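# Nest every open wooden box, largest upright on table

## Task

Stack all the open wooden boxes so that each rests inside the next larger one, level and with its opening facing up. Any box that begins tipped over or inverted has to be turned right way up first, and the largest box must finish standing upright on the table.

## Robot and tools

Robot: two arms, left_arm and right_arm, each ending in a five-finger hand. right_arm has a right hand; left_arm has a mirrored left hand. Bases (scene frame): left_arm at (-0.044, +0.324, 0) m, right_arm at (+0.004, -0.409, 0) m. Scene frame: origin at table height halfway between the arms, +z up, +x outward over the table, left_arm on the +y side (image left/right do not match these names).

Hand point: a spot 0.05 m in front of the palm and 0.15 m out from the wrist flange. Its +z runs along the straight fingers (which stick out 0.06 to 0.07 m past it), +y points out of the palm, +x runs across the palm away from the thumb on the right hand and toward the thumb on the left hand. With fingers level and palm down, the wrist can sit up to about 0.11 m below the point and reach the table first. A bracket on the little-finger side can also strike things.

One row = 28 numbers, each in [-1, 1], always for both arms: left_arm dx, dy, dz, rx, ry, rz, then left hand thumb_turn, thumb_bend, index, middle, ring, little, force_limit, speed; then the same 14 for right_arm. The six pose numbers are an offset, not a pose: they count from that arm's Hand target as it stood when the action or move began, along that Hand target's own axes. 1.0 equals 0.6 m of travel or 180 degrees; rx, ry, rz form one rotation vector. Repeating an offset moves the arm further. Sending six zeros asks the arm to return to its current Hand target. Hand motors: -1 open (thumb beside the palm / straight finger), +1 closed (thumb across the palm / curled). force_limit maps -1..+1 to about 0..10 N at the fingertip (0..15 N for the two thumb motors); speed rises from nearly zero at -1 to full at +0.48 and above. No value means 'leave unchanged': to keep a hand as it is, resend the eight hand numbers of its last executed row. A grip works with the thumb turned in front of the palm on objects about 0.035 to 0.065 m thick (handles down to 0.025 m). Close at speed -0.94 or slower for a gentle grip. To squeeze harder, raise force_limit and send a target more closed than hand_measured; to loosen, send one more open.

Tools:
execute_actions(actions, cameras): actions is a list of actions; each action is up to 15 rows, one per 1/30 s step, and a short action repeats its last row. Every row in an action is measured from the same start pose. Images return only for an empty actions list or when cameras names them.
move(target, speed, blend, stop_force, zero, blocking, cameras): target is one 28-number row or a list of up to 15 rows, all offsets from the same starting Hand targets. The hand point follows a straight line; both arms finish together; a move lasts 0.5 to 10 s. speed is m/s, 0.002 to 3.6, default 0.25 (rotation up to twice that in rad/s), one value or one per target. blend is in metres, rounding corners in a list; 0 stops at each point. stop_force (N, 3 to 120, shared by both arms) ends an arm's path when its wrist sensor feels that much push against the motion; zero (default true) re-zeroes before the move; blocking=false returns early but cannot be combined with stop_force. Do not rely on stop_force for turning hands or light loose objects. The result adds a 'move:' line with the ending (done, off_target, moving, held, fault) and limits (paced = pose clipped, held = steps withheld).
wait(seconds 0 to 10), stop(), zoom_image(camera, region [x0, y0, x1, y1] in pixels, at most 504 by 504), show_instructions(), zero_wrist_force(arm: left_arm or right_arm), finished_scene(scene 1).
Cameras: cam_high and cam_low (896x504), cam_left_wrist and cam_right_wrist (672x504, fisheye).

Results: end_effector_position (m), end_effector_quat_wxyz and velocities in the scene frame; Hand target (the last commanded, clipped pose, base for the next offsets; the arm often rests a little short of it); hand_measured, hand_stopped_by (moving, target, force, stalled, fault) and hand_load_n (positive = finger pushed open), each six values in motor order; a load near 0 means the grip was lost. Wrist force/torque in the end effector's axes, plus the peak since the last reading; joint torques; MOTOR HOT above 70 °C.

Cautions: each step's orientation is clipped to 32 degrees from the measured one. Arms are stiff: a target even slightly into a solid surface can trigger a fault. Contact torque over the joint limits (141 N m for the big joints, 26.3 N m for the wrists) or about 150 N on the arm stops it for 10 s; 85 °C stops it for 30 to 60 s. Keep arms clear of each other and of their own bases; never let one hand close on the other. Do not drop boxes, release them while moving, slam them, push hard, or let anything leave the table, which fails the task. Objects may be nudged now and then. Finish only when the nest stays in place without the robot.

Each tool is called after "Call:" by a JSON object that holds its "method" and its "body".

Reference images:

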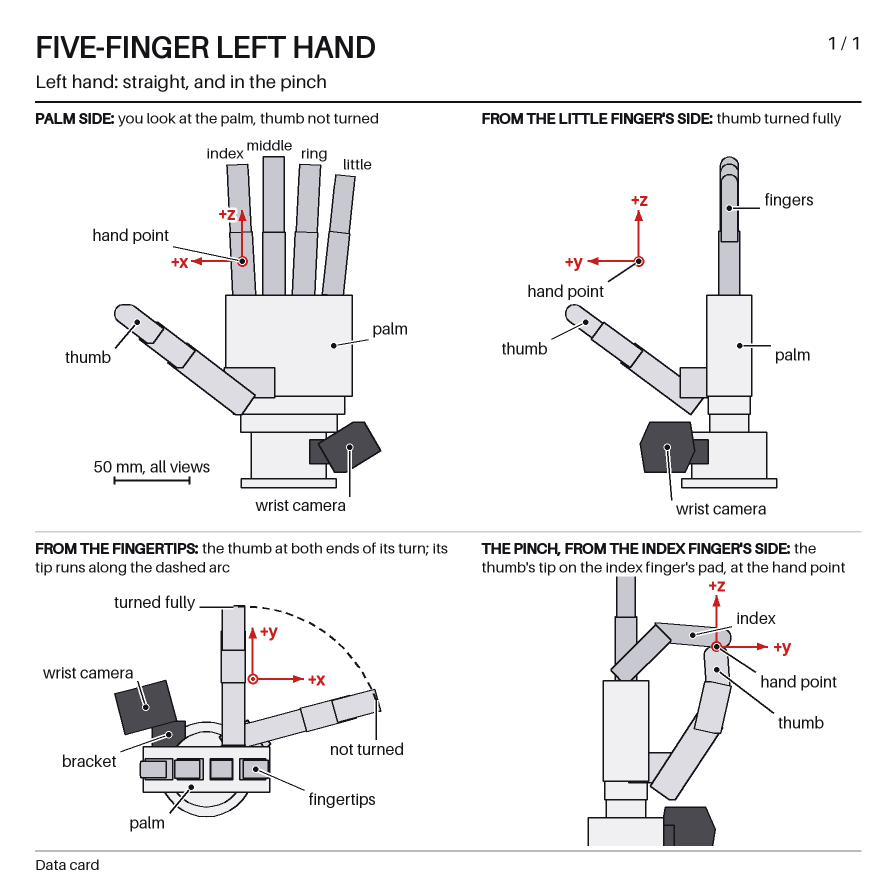

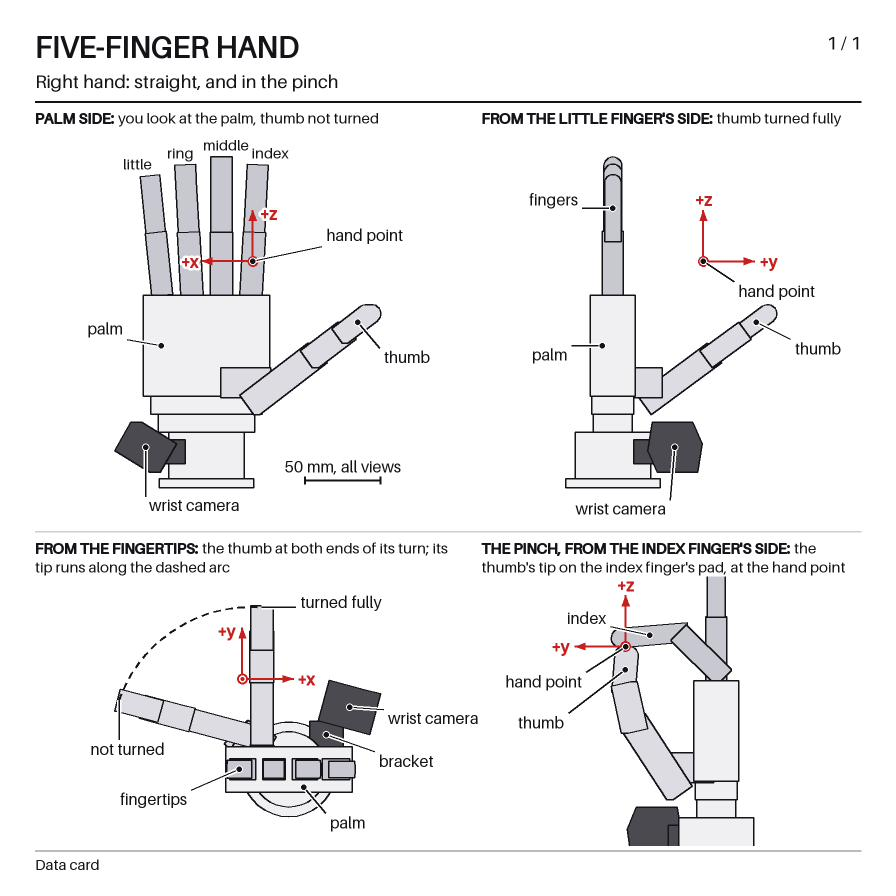

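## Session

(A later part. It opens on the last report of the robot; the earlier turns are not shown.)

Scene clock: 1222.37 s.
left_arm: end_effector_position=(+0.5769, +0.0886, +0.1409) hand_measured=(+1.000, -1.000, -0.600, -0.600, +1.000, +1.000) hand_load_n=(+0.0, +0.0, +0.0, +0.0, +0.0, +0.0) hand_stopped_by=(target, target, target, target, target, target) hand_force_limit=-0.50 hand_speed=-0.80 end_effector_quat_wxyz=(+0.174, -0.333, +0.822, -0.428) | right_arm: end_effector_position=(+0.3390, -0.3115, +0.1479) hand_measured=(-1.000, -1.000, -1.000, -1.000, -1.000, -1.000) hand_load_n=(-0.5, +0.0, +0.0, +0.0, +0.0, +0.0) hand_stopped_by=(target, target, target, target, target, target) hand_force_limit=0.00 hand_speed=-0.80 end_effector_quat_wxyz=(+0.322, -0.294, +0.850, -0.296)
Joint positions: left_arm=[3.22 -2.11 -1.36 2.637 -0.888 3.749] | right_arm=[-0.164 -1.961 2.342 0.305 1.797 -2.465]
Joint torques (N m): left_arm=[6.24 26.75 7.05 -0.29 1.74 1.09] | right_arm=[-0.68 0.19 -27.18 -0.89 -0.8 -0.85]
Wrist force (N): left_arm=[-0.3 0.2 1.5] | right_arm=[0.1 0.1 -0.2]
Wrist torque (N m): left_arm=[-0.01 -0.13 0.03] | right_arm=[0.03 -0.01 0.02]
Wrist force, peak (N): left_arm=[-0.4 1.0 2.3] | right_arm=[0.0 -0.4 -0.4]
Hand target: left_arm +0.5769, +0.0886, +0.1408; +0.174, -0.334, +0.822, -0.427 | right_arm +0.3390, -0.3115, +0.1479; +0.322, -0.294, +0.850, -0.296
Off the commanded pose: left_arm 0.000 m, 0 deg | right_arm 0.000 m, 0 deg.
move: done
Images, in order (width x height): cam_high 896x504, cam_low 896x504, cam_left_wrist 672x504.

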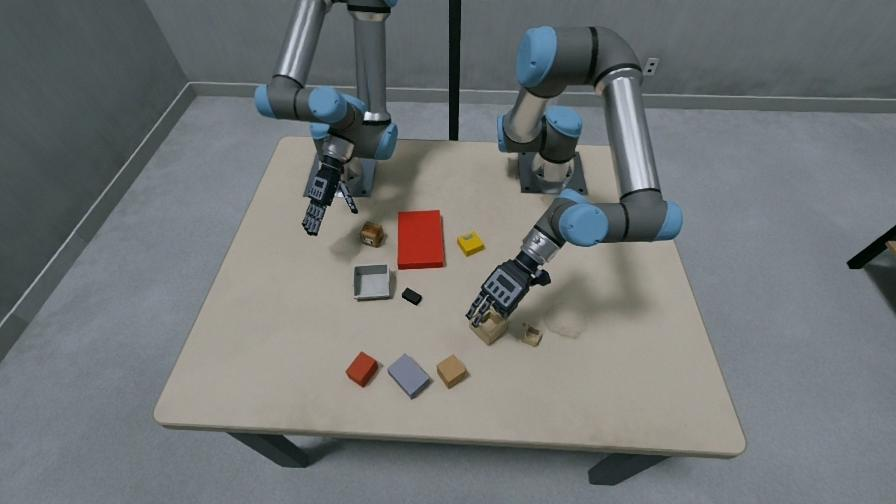

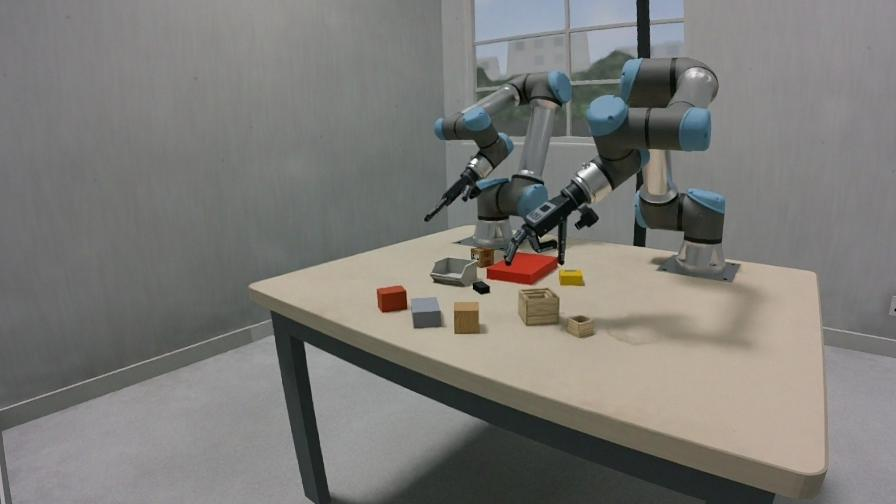

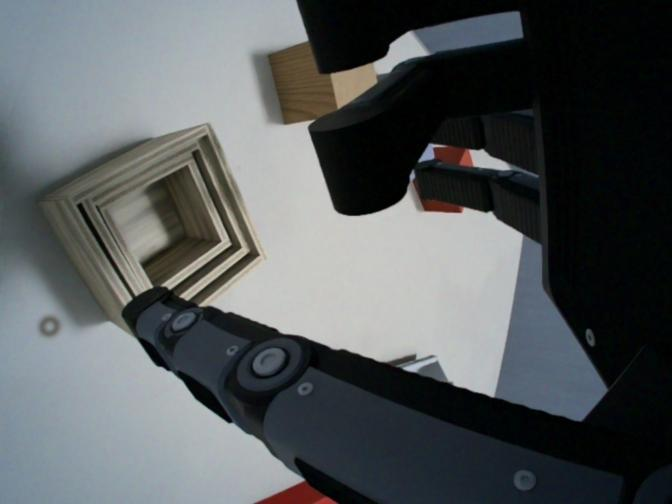

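Call:
{"method": "move", "body": {"target": [-0.1590,0.0922,-0.0562,0,-0.1015,-0.0711,1,-1,-0.6,-0.6,1,1,-0.5,-0.8,0,0,0,0,0,0,-1,-1,-1,-1,-1,-1,0,-0.8], "speed": 0.12, "cameras": ["cam_high","cam_low","cam_left_wrist"]}}

Call:
{"method": "zoom_image", "body": {"camera": "cam_low", "region": [510, 250, 610, 350]}}

Call:
{"method": "zoom_image", "body": {"camera": "cam_high", "region": [460, 290, 560, 370]}}

Scene clock: 1240.20 s.
left_arm: end_effector_position=(+0.6039, +0.1977, +0.1149) hand_measured=(+1.000, -1.000, -0.600, -0.600, +1.000, +1.000) hand_load_n=(+0.0, +0.0, +0.0, +0.0, +0.0, +0.0) hand_stopped_by=(target, target, target, target, target, target) hand_force_limit=-0.50 hand_speed=-0.80 end_effector_quat_wxyz=(+0.253, -0.486, +0.742, -0.386) end_effector_velocity=(+0.000, -0.001, +0.001) end_effector_angular_velocity=(-0.001, +0.000, -0.006) | right_arm: end_effector_position=(+0.3390, -0.3115, +0.1479) hand_measured=(-1.000, -1.000, -1.000, -1.000, -1.000, -1.000) hand_load_n=(+0.0, +0.0, +0.0, +0.0, +0.0, +0.0) hand_stopped_by=(target, target, target, target, target, target) hand_force_limit=0.00 hand_speed=-0.80 end_effector_quat_wxyz=(+0.322, -0.294, +0.850, -0.296)
Joint positions: left_arm=[3.348 -2.043 -1.513 2.845 -1.077 3.53] | right_arm=[-0.164 -1.961 2.342 0.305 1.797 -2.465]
Joint velocities: left_arm=[-0.001 -0.001 0.002 -0.003 0.005 0.003] | right_arm=[within noise]
Joint torques (N m): left_arm=[-6.49 34.99 26.46 -2.02 2.59 1.15] | right_arm=[-0.6 0.51 -27.76 -0.94 -0.78 -1.02]
Wrist force (N): left_arm=[-0.1 0.6 1.7] | right_arm=[-0.2 -0.1 0.1]
Wrist torque (N m): left_arm=[0.04 -0.14 -0.05] | right_arm=[-0.02 0.04 -0.01]
Wrist force, peak (N): left_arm=[0.3 0.0 2.0] | right_arm=[0.2 0.1 -0.4]
Hand target: left_arm +0.6039, +0.1977, +0.1149; +0.253, -0.486, +0.742, -0.386 | right_arm +0.3390, -0.3115, +0.1479; +0.322, -0.294, +0.850, -0.296
Off the commanded pose: left_arm 0.000 m, 0 deg | right_arm 0.000 m, 0 deg.
move: done
Images, in order (width x height): cam_high 896x504, cam_low 896x504, cam_left_wrist 672x504.

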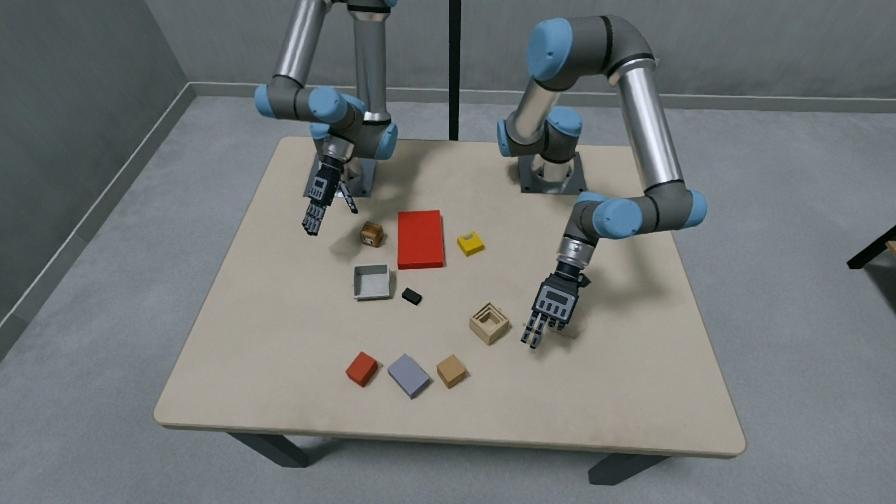

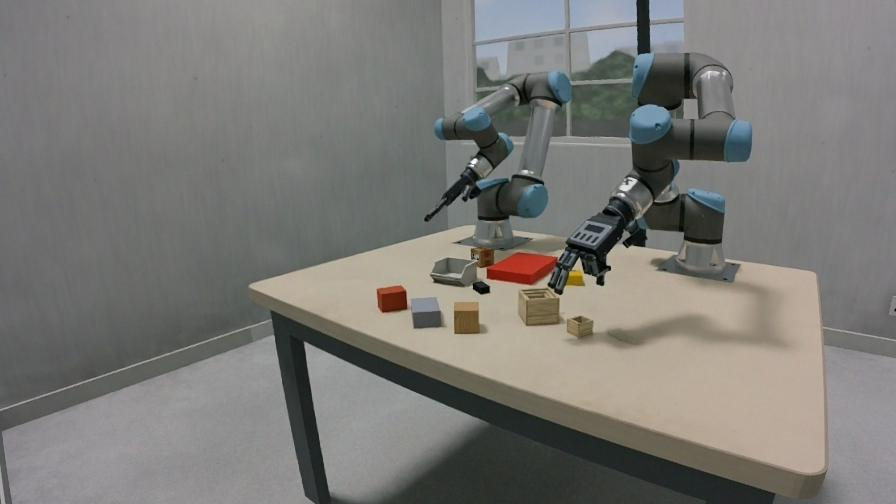

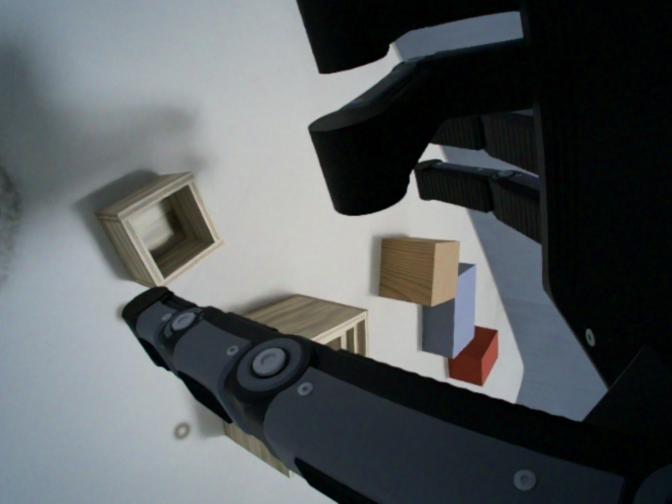

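Scaled by 5.040 from the camera's 896x504 image, which has a finer 1280x720 frame.

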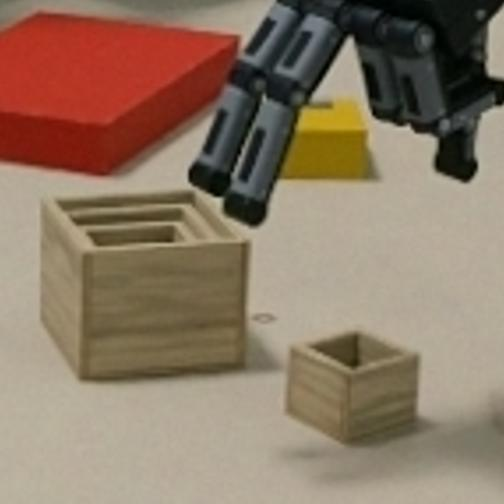

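Scaled by 5.040 from the camera's 896x504 image, which has a finer 1280x720 frame.

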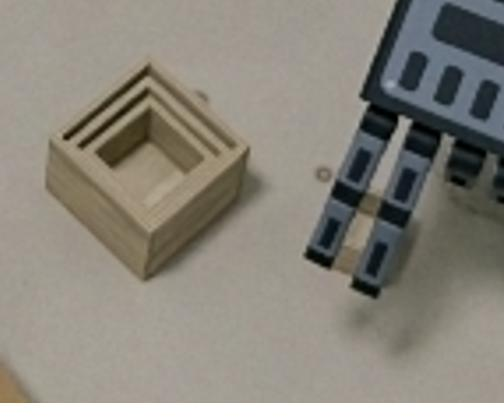

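Call:
{"method": "move", "body": {"target": [0,0.0478,0.0335,0,0,0,1,-1,-0.6,-0.6,1,1,-0.5,-0.8,0,0,0,0,0,0,-1,-1,-1,-1,-1,-1,0,-0.8], "speed": 0.08, "cameras": ["cam_high","cam_low","cam_left_wrist"]}}

Call:
{"method": "zoom_image", "body": {"camera": "cam_low", "region": [540, 270, 620, 350]}}

Call:
{"method": "zoom_image", "body": {"camera": "cam_left_wrist", "region": [80, 150, 280, 320]}}

Call:
{"method": "zoom_image", "body": {"camera": "cam_high", "region": [500, 300, 560, 360]}}

Scene clock: 1248.40 s.
left_arm: end_effector_position=(+0.6038, +0.1977, +0.0797) hand_measured=(+1.000, -1.000, -0.600, -0.600, +1.000, +1.000) hand_load_n=(+0.0, +0.0, +0.0, +0.0, +0.0, +0.0) hand_stopped_by=(target, target, target, target, target, target) hand_force_limit=-0.50 hand_speed=-0.80 end_effector_quat_wxyz=(+0.253, -0.486, +0.742, -0.386) | right_arm: end_effector_position=(+0.3390, -0.3115, +0.1479) hand_measured=(-1.000, -1.000, -1.000, -1.000, -1.000, -1.000) hand_load_n=(+0.0, +0.0, +0.0, +0.0, +0.0, +0.0) hand_stopped_by=(target, target, target, target, target, target) hand_force_limit=0.00 hand_speed=-0.80 end_effector_quat_wxyz=(+0.322, -0.294, +0.850, -0.296)
Joint positions: left_arm=[3.348 -2.079 -1.555 2.924 -1.076 3.53] | right_arm=[-0.164 -1.961 2.342 0.305 1.797 -2.465]
Joint torques (N m): left_arm=[4.45 47.38 27.48 -2.05 2.47 -1.05] | right_arm=[-0.28 0.52 -26.78 -1.01 -0.9 -0.75]
Wrist force (N): left_arm=[-0.2 0.4 1.6] | right_arm=[-0.1 -0.1 -0.3]
Wrist torque (N m): left_arm=[0.02 -0.14 -0.06] | right_arm=[0.00 0.02 0.00]
Wrist force, peak (N): left_arm=[-0.3 1.4 2.1] | right_arm=[0.1 0.0 -0.5]
Hand target: left_arm +0.6039, +0.1977, +0.0799; +0.253, -0.486, +0.742, -0.386 | right_arm +0.3390, -0.3115, +0.1479; +0.322, -0.294, +0.850, -0.296
Off the commanded pose: left_arm 0.000 m, 0 deg | right_arm 0.000 m, 0 deg.
move: done
Images, in order (width x height): cam_high 896x504, cam_low 896x504, cam_left_wrist 672x504.

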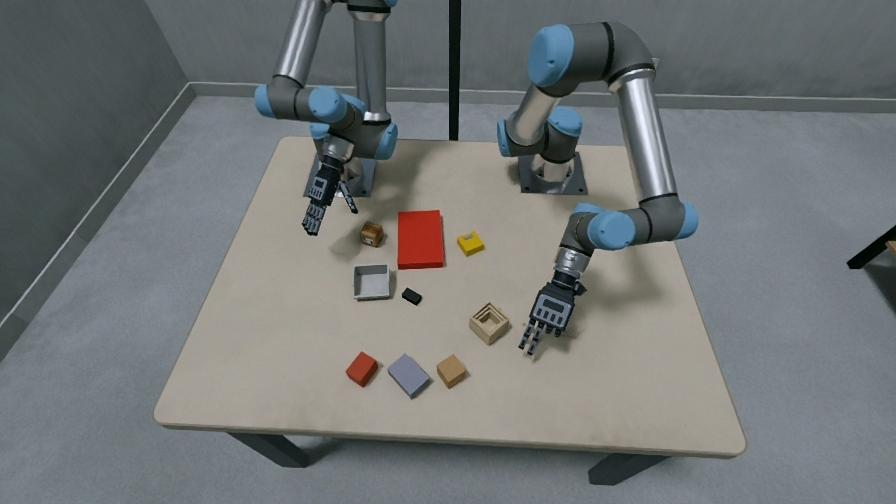

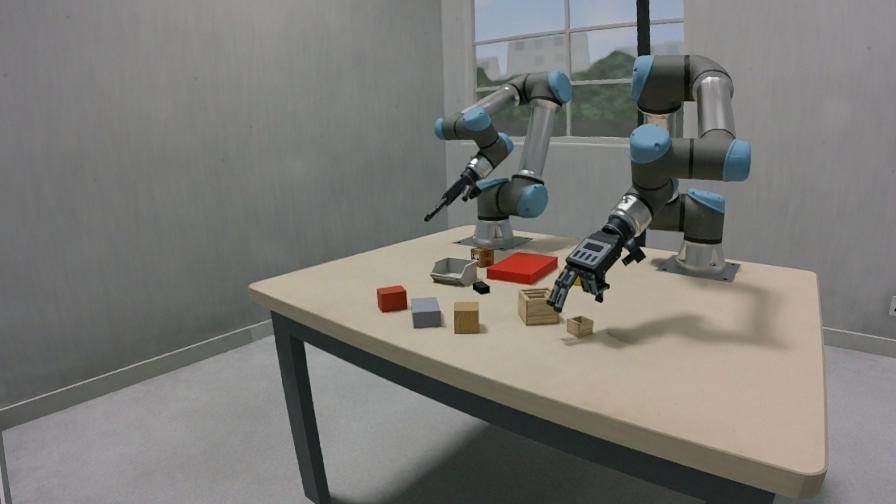

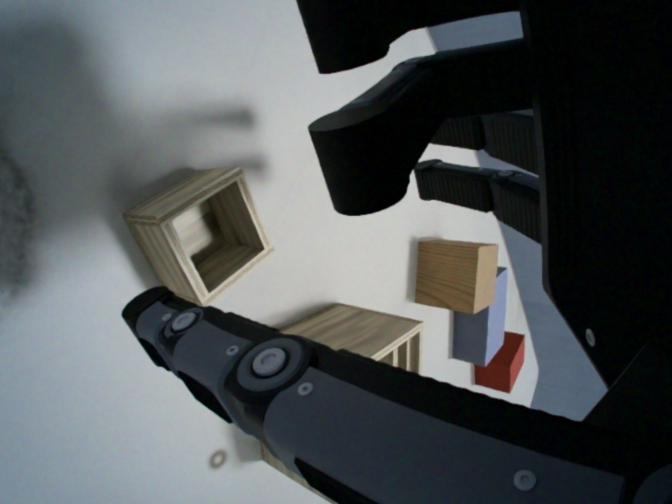

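Scaled by 6.300 from the camera's 896x504 image, which has a finer 1280x720 frame.

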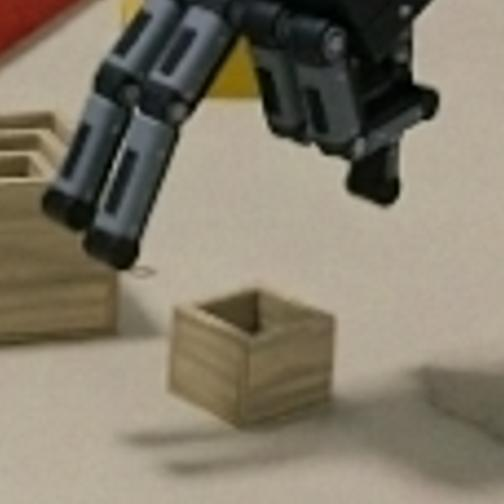

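Scaled by 2.520 from the camera's 672x504 image, which has a finer 960x720 frame.

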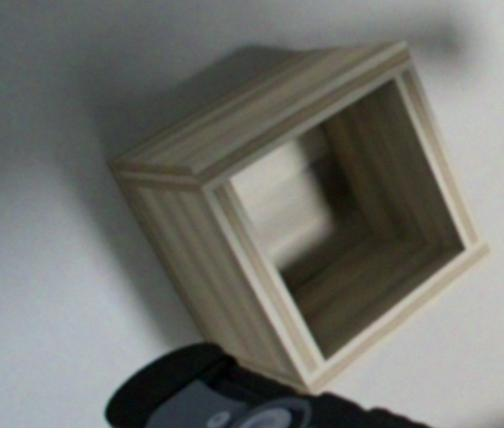

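Scaled by 8.400 from the camera's 896x504 image, which has a finer 1280x720 frame.

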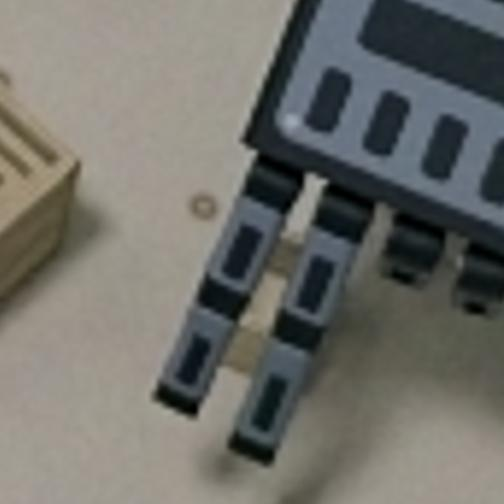

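Call:
{"method": "move", "body": {"target": [0,0.0545,0.0382,0,0,0,1,-1,-0.6,-0.6,1,1,-0.5,-0.8,0,0,0,0,0,0,-1,-1,-1,-1,-1,-1,0,-0.8], "speed": 0.05, "cameras": ["cam_low","cam_left_wrist"]}}

Call:
{"method": "zoom_image", "body": {"camera": "cam_low", "region": [540, 270, 620, 350]}}

Call:
{"method": "zoom_image", "body": {"camera": "cam_left_wrist", "region": [80, 150, 330, 350]}}

Scene clock: 1256.23 s.
left_arm: end_effector_position=(+0.6038, +0.1977, +0.0397) hand_measured=(+1.000, -1.000, -0.600, -0.600, +1.000, +1.000) hand_load_n=(+0.0, +0.0, +0.0, +0.0, +0.0, +0.0) hand_stopped_by=(target, target, target, target, target, target) hand_force_limit=-0.50 hand_speed=-0.80 end_effector_quat_wxyz=(+0.253, -0.486, +0.742, -0.386) end_effector_velocity=(+0.000, -0.001, +0.002) end_effector_angular_velocity=(+0.000, +0.001, -0.001) | right_arm: end_effector_position=(+0.3390, -0.3115, +0.1479) hand_measured=(-1.000, -1.000, -1.000, -1.000, -1.000, -1.000) hand_load_n=(+0.0, -0.5, +0.0, +0.0, +0.0, +0.0) hand_stopped_by=(target, target, target, target, target, target) hand_force_limit=0.00 hand_speed=-0.80 end_effector_quat_wxyz=(+0.322, -0.294, +0.850, -0.296)
Joint positions: left_arm=[3.348 -2.127 -1.595 3.012 -1.076 3.53] | right_arm=[-0.164 -1.961 2.342 0.305 1.797 -2.465]
Joint velocities: left_arm=[-0.001 0.002 0.002 -0.005 0 0] | right_arm=[within noise]
Joint torques (N m): left_arm=[5.9 47.92 25.9 -2.08 1.95 -0.13] | right_arm=[-0.7 0.71 -26.8 -1.06 -0.86 -0.86]
Wrist force (N): left_arm=[-0.1 0.5 1.4] | right_arm=[0.2 -0.1 0.1]
Wrist torque (N m): left_arm=[0.04 -0.15 -0.04] | right_arm=[-0.01 -0.03 0.02]
Wrist force, peak (N): left_arm=[0.0 0.8 1.8] | right_arm=[-0.2 0.3 -0.5]
Hand target: left_arm +0.6039, +0.1977, +0.0399; +0.253, -0.486, +0.742, -0.386 | right_arm +0.3390, -0.3115, +0.1479; +0.322, -0.294, +0.850, -0.296
Off the commanded pose: left_arm 0.000 m, 0 deg | right_arm 0.000 m, 0 deg.
move: done
Images, in order (width x height): cam_low 896x504, cam_left_wrist 672x504.

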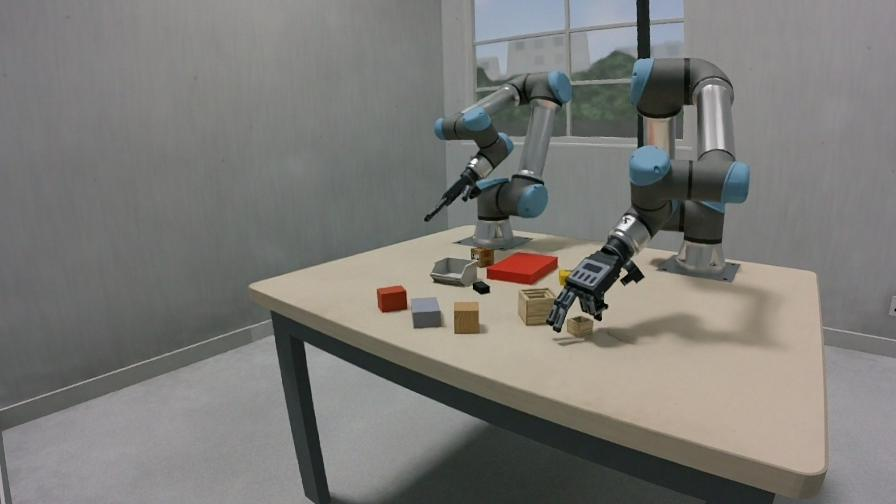

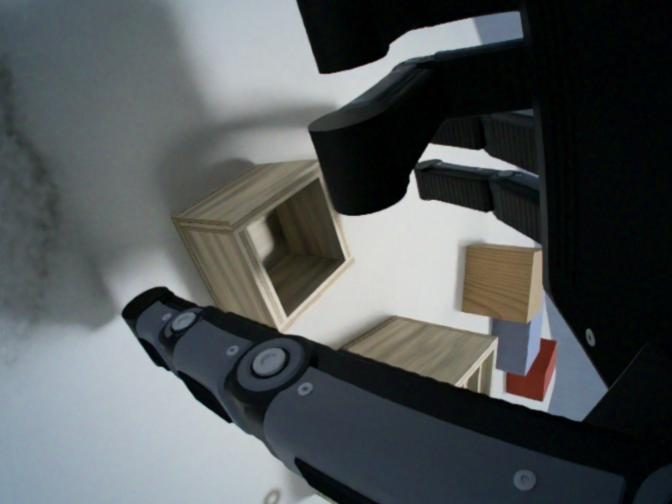

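Scaled by 6.300 from the camera's 896x504 image, which has a finer 1280x720 frame.

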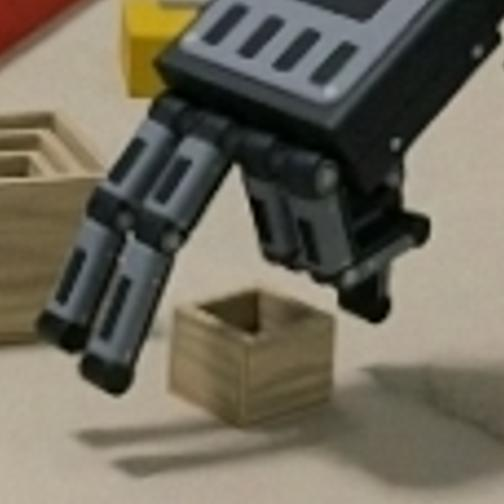

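Scaled by 2.016 from the camera's 672x504 image, which has a finer 960x720 frame.

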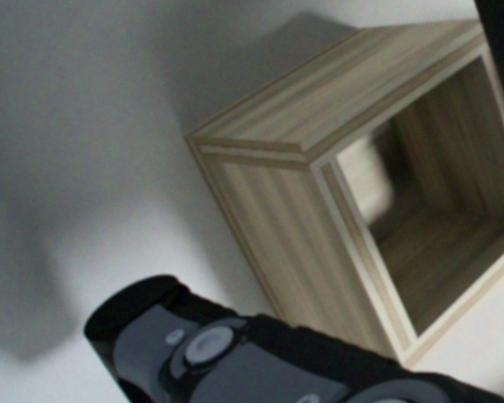

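Call:
{"method": "move", "body": {"target": [0,0,0,0,0,0,1,-0.42,0.2,0.2,1,1,-0.5,-0.92,0,0,0,0,0,0,-1,-1,-1,-1,-1,-1,0,-0.8], "cameras": ["cam_low","cam_left_wrist","cam_high"]}}

Call:
{"method": "zoom_image", "body": {"camera": "cam_low", "region": [540, 270, 620, 350]}}

Call:
{"method": "zoom_image", "body": {"camera": "cam_left_wrist", "region": [120, 120, 370, 320]}}

Scene clock: 1270.50 s.
left_arm: end_effector_position=(+0.6039, +0.1977, +0.0399) hand_measured=(+1.000, -0.672, +0.050, +0.028, +1.000, +1.000) hand_load_n=(-1.5, +5.0, +3.0, +2.5, +0.0, +0.0) hand_stopped_by=(target, force, force, force, target, target) hand_force_limit=-0.50 hand_speed=-0.92 end_effector_quat_wxyz=(+0.253, -0.486, +0.742, -0.386) | right_arm: end_effector_position=(+0.3390, -0.3115, +0.1479) hand_measured=(-1.000, -1.000, -1.000, -1.000, -1.000, -1.000) hand_load_n=(-0.5, +0.0, +0.0, +0.0, +0.0, -0.5) hand_stopped_by=(target, target, target, target, target, target) hand_force_limit=0.00 hand_speed=-0.80 end_effector_quat_wxyz=(+0.322, -0.294, +0.850, -0.296)
Joint positions: left_arm=[3.348 -2.127 -1.595 3.012 -1.076 3.53] | right_arm=[-0.164 -1.961 2.342 0.305 1.797 -2.465]
Joint torques (N m): left_arm=[3.96 47.13 21.21 -1.15 2.49 -0.85] | right_arm=[-0.42 0.19 -28.17 -1.05 -0.66 -0.76]
Wrist force (N): left_arm=[-0.3 0.5 1.6] | right_arm=[-0.1 0.3 -0.3]
Wrist torque (N m): left_arm=[0.03 -0.13 -0.05] | right_arm=[0.06 0.02 0.01]
Wrist force, peak (N): left_arm=[-0.1 0.5 1.7] | right_arm=[0.0 0.0 -0.6]
Hand target: left_arm +0.6039, +0.1977, +0.0399; +0.253, -0.486, +0.742, -0.386 | right_arm +0.3390, -0.3115, +0.1479; +0.322, -0.294, +0.850, -0.296
Off the commanded pose: left_arm 0.000 m, 0 deg | right_arm 0.000 m, 0 deg.
move: done
Images, in order (width x height): cam_high 896x504, cam_low 896x504, cam_left_wrist 672x504.

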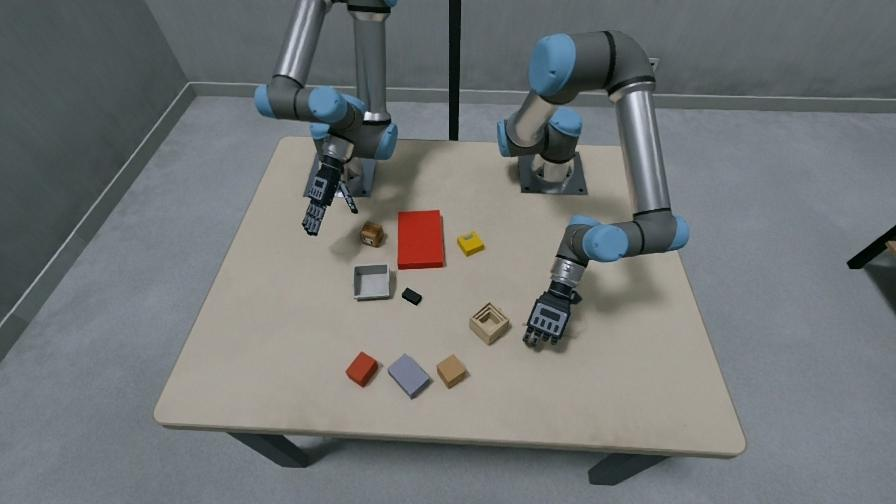

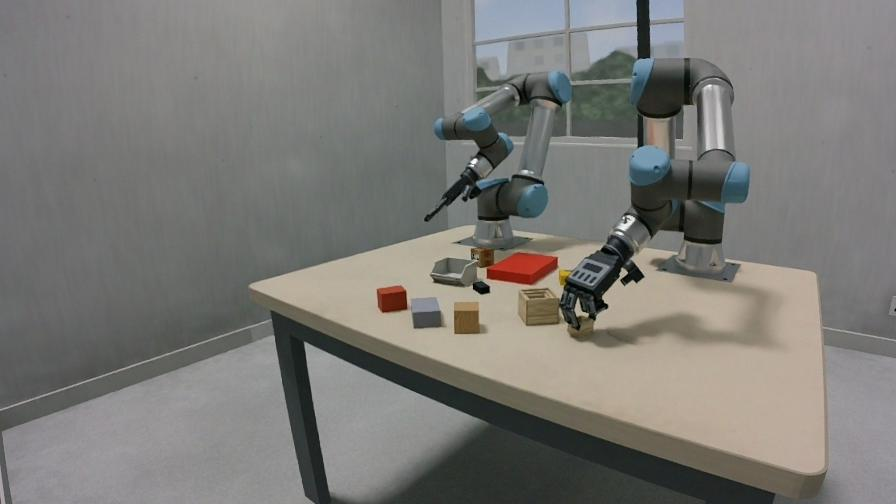

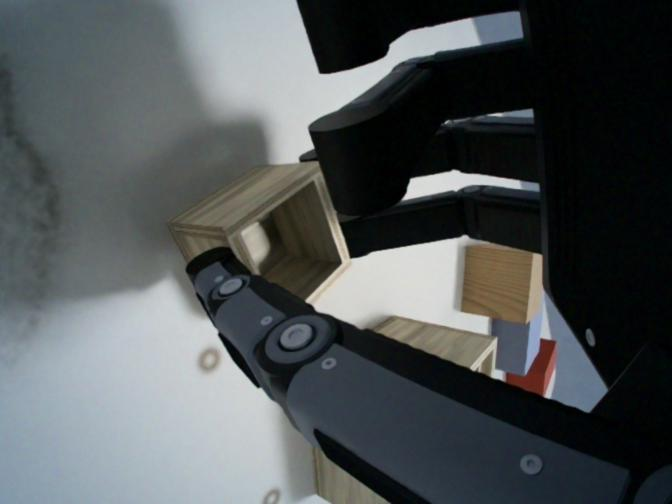

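Scaled by 6.300 from the camera's 896x504 image, which has a finer 1280x720 frame.

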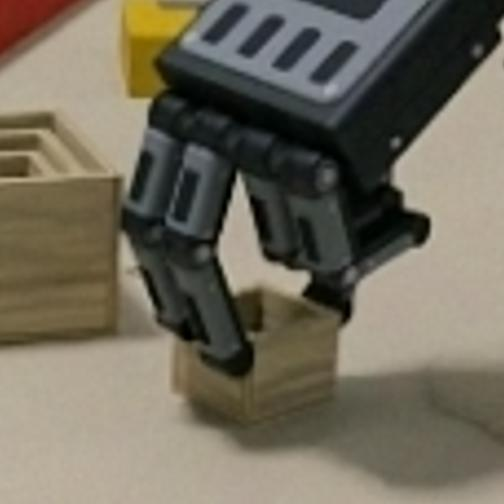

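Scaled by 2.016 from the camera's 672x504 image, which has a finer 960x720 frame.

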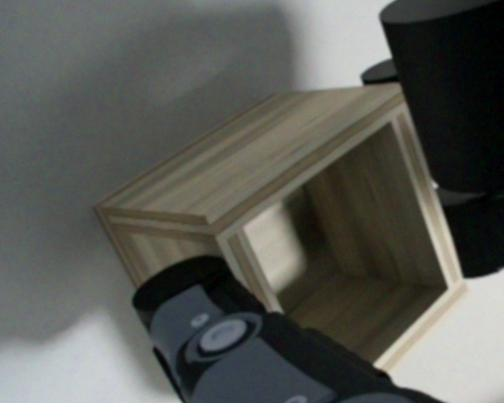

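Call:
{"method": "move", "body": {"target": [0,-0.1092,-0.0765,0,0,0,1,-0.42,0.2,0.2,1,1,-0.5,-0.92,0,0,0,0,0,0,-1,-1,-1,-1,-1,-1,0,-0.8], "speed": 0.08, "cameras": ["cam_low","cam_left_wrist"]}}

Call:
{"method": "zoom_image", "body": {"camera": "cam_low", "region": [540, 240, 620, 320]}}

Scene clock: 1274.70 s.
left_arm: end_effector_position=(+0.6040, +0.1977, +0.1201) hand_measured=(+1.000, -0.672, +0.050, +0.028, +1.000, +1.000) hand_load_n=(-1.5, +5.0, +3.0, +2.5, +0.0, +0.0) hand_stopped_by=(target, force, force, force, target, target) hand_force_limit=-0.50 hand_speed=-0.92 end_effector_quat_wxyz=(+0.253, -0.486, +0.742, -0.386) | right_arm: end_effector_position=(+0.3390, -0.3115, +0.1479) hand_measured=(-1.000, -1.000, -1.000, -1.000, -1.000, -1.000) hand_load_n=(-0.5, +0.0, +0.0, +0.0, +0.0, +0.0) hand_stopped_by=(target, target, target, target, target, target) hand_force_limit=0.00 hand_speed=-0.80 end_effector_quat_wxyz=(+0.322, -0.294, +0.850, -0.296)
Joint positions: left_arm=[3.348 -2.038 -1.506 2.834 -1.077 3.53] | right_arm=[-0.164 -1.961 2.342 0.305 1.797 -2.465]
Joint torques (N m): left_arm=[-4.93 23.65 6.72 1.03 -0.86 0.93] | right_arm=[-0.59 0.82 -27.87 -1.11 -0.92 -0.89]
Wrist force (N): left_arm=[-0.2 0.6 2.0] | right_arm=[-0.1 0.1 0.1]
Wrist torque (N m): left_arm=[0.03 -0.10 -0.06] | right_arm=[0.01 0.00 0.01]
Wrist force, peak (N): left_arm=[-0.1 1.4 2.0] | right_arm=[0.0 0.2 -0.6]
Hand target: left_arm +0.6039, +0.1977, +0.1199; +0.253, -0.486, +0.742, -0.386 | right_arm +0.3390, -0.3115, +0.1479; +0.322, -0.294, +0.850, -0.296
Off the commanded pose: left_arm 0.000 m, 0 deg | right_arm 0.000 m, 0 deg.
move: done
Images, in order (width x height): cam_low 896x504, cam_left_wrist 672x504.

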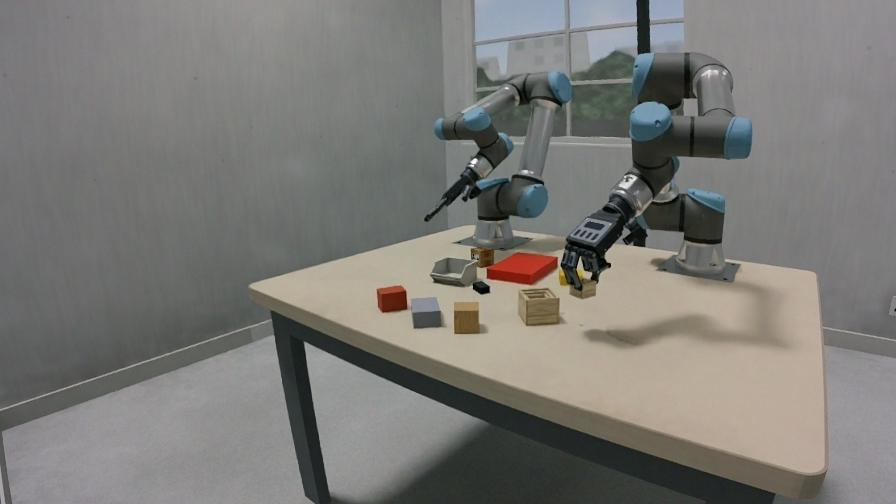

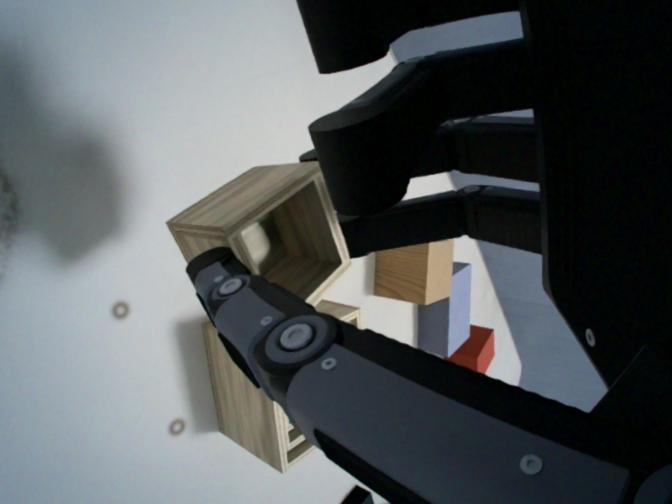

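Scaled by 6.300 from the camera's 896x504 image, which has a finer 1280x720 frame.

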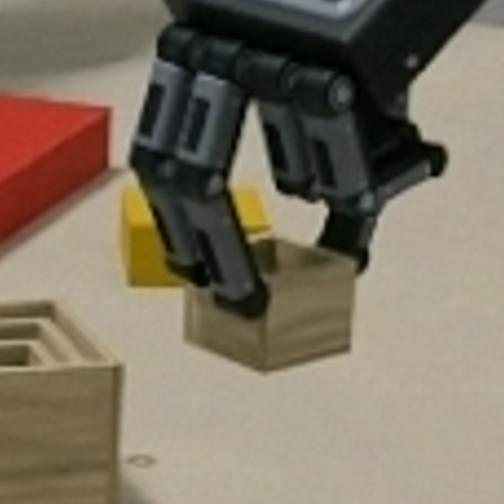

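Call:
{"method": "move", "body": {"target": [0.1837,-0.0092,0.0360,0,0.0983,0.0689,1,-0.42,0.2,0.2,1,1,-0.5,-0.92,0,0,0,0,0,0,-1,-1,-1,-1,-1,-1,0,-0.8], "speed": 0.1, "cameras": ["cam_high","cam_low","cam_left_wrist"]}}

Call:
{"method": "zoom_image", "body": {"camera": "cam_left_wrist", "region": [80, 120, 380, 345]}}

Call:
{"method": "zoom_image", "body": {"camera": "cam_low", "region": [500, 250, 580, 330]}}

Call:
{"method": "zoom_image", "body": {"camera": "cam_high", "region": [460, 290, 540, 360]}}

Scene clock: 1288.20 s.
left_arm: end_effector_position=(+0.5791, +0.0882, +0.1119) hand_measured=(+1.000, -0.672, +0.050, +0.028, +1.000, +1.000) hand_load_n=(-1.0, +5.0, +3.0, +2.5, +0.0, +0.0) hand_stopped_by=(target, force, force, force, target, target) hand_force_limit=-0.50 hand_speed=-0.92 end_effector_quat_wxyz=(+0.176, -0.338, +0.820, -0.426) | right_arm: end_effector_position=(+0.3390, -0.3115, +0.1479) hand_measured=(-1.000, -1.000, -1.000, -1.000, -1.000, -1.000) hand_load_n=(+0.0, +0.0, +0.0, +0.0, +0.0, +0.0) hand_stopped_by=(target, target, target, target, target, target) hand_force_limit=0.00 hand_speed=-0.80 end_effector_quat_wxyz=(+0.322, -0.294, +0.850, -0.296)
Joint positions: left_arm=[3.217 -2.134 -1.398 2.708 -0.898 3.735] | right_arm=[-0.164 -1.961 2.342 0.305 1.797 -2.465]
Joint torques (N m): left_arm=[5.92 49.62 7.54 0.59 -2.03 -1.62] | right_arm=[-0.12 -0.17 -27.6 -1.06 -0.78 -0.89]
Wrist force (N): left_arm=[-0.4 0.1 1.8] | right_arm=[-0.2 0.1 -0.3]
Wrist torque (N m): left_arm=[-0.04 -0.11 -0.04] | right_arm=[0.02 0.03 0.00]
Wrist force, peak (N): left_arm=[0.1 0.6 2.1] | right_arm=[-0.1 -0.1 -0.6]
Hand target: left_arm +0.5791, +0.0883, +0.1120; +0.176, -0.338, +0.820, -0.426 | right_arm +0.3390, -0.3115, +0.1479; +0.322, -0.294, +0.850, -0.296
Off the commanded pose: left_arm 0.000 m, 0 deg | right_arm 0.000 m, 0 deg.
move: done
Images, in order (width x height): cam_high 896x504, cam_low 896x504, cam_left_wrist 672x504.

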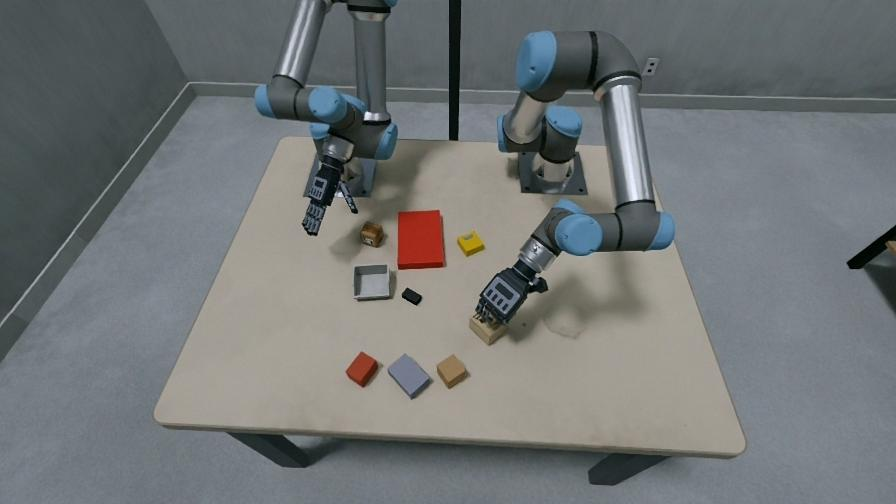

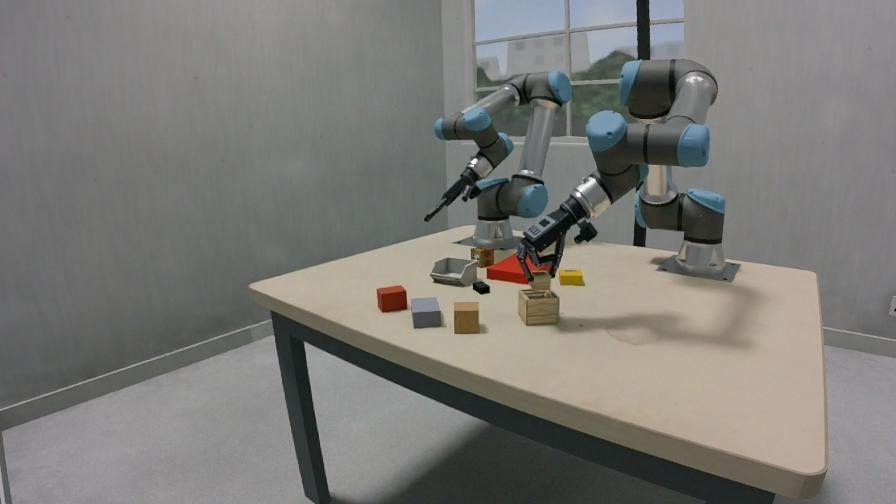

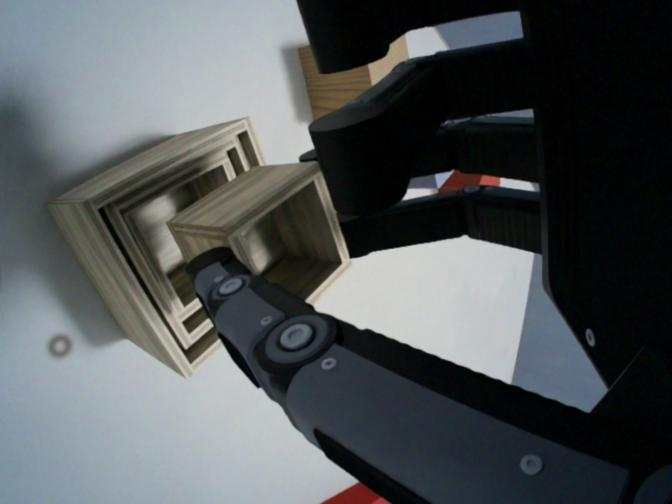

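Scaled by 1.680 from the camera's 672x504 image, which has a finer 960x720 frame.

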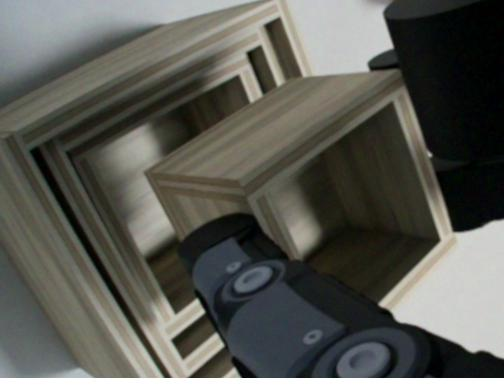

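Scaled by 6.300 from the camera's 896x504 image, which has a finer 1280x720 frame.

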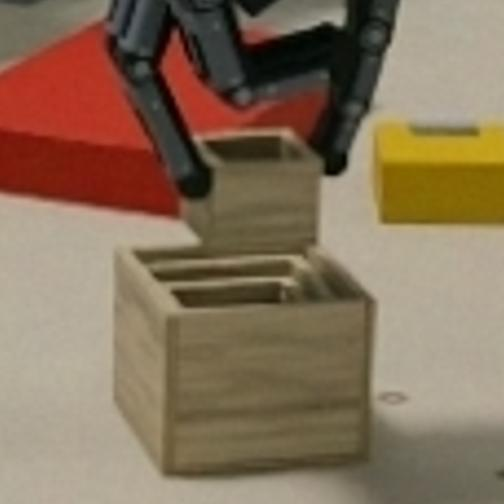

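Scaled by 6.300 from the camera's 896x504 image, which has a finer 1280x720 frame.

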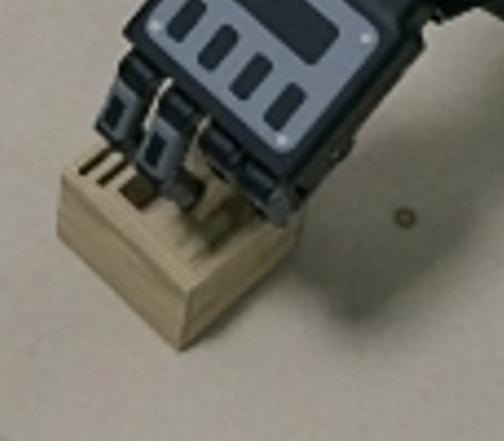

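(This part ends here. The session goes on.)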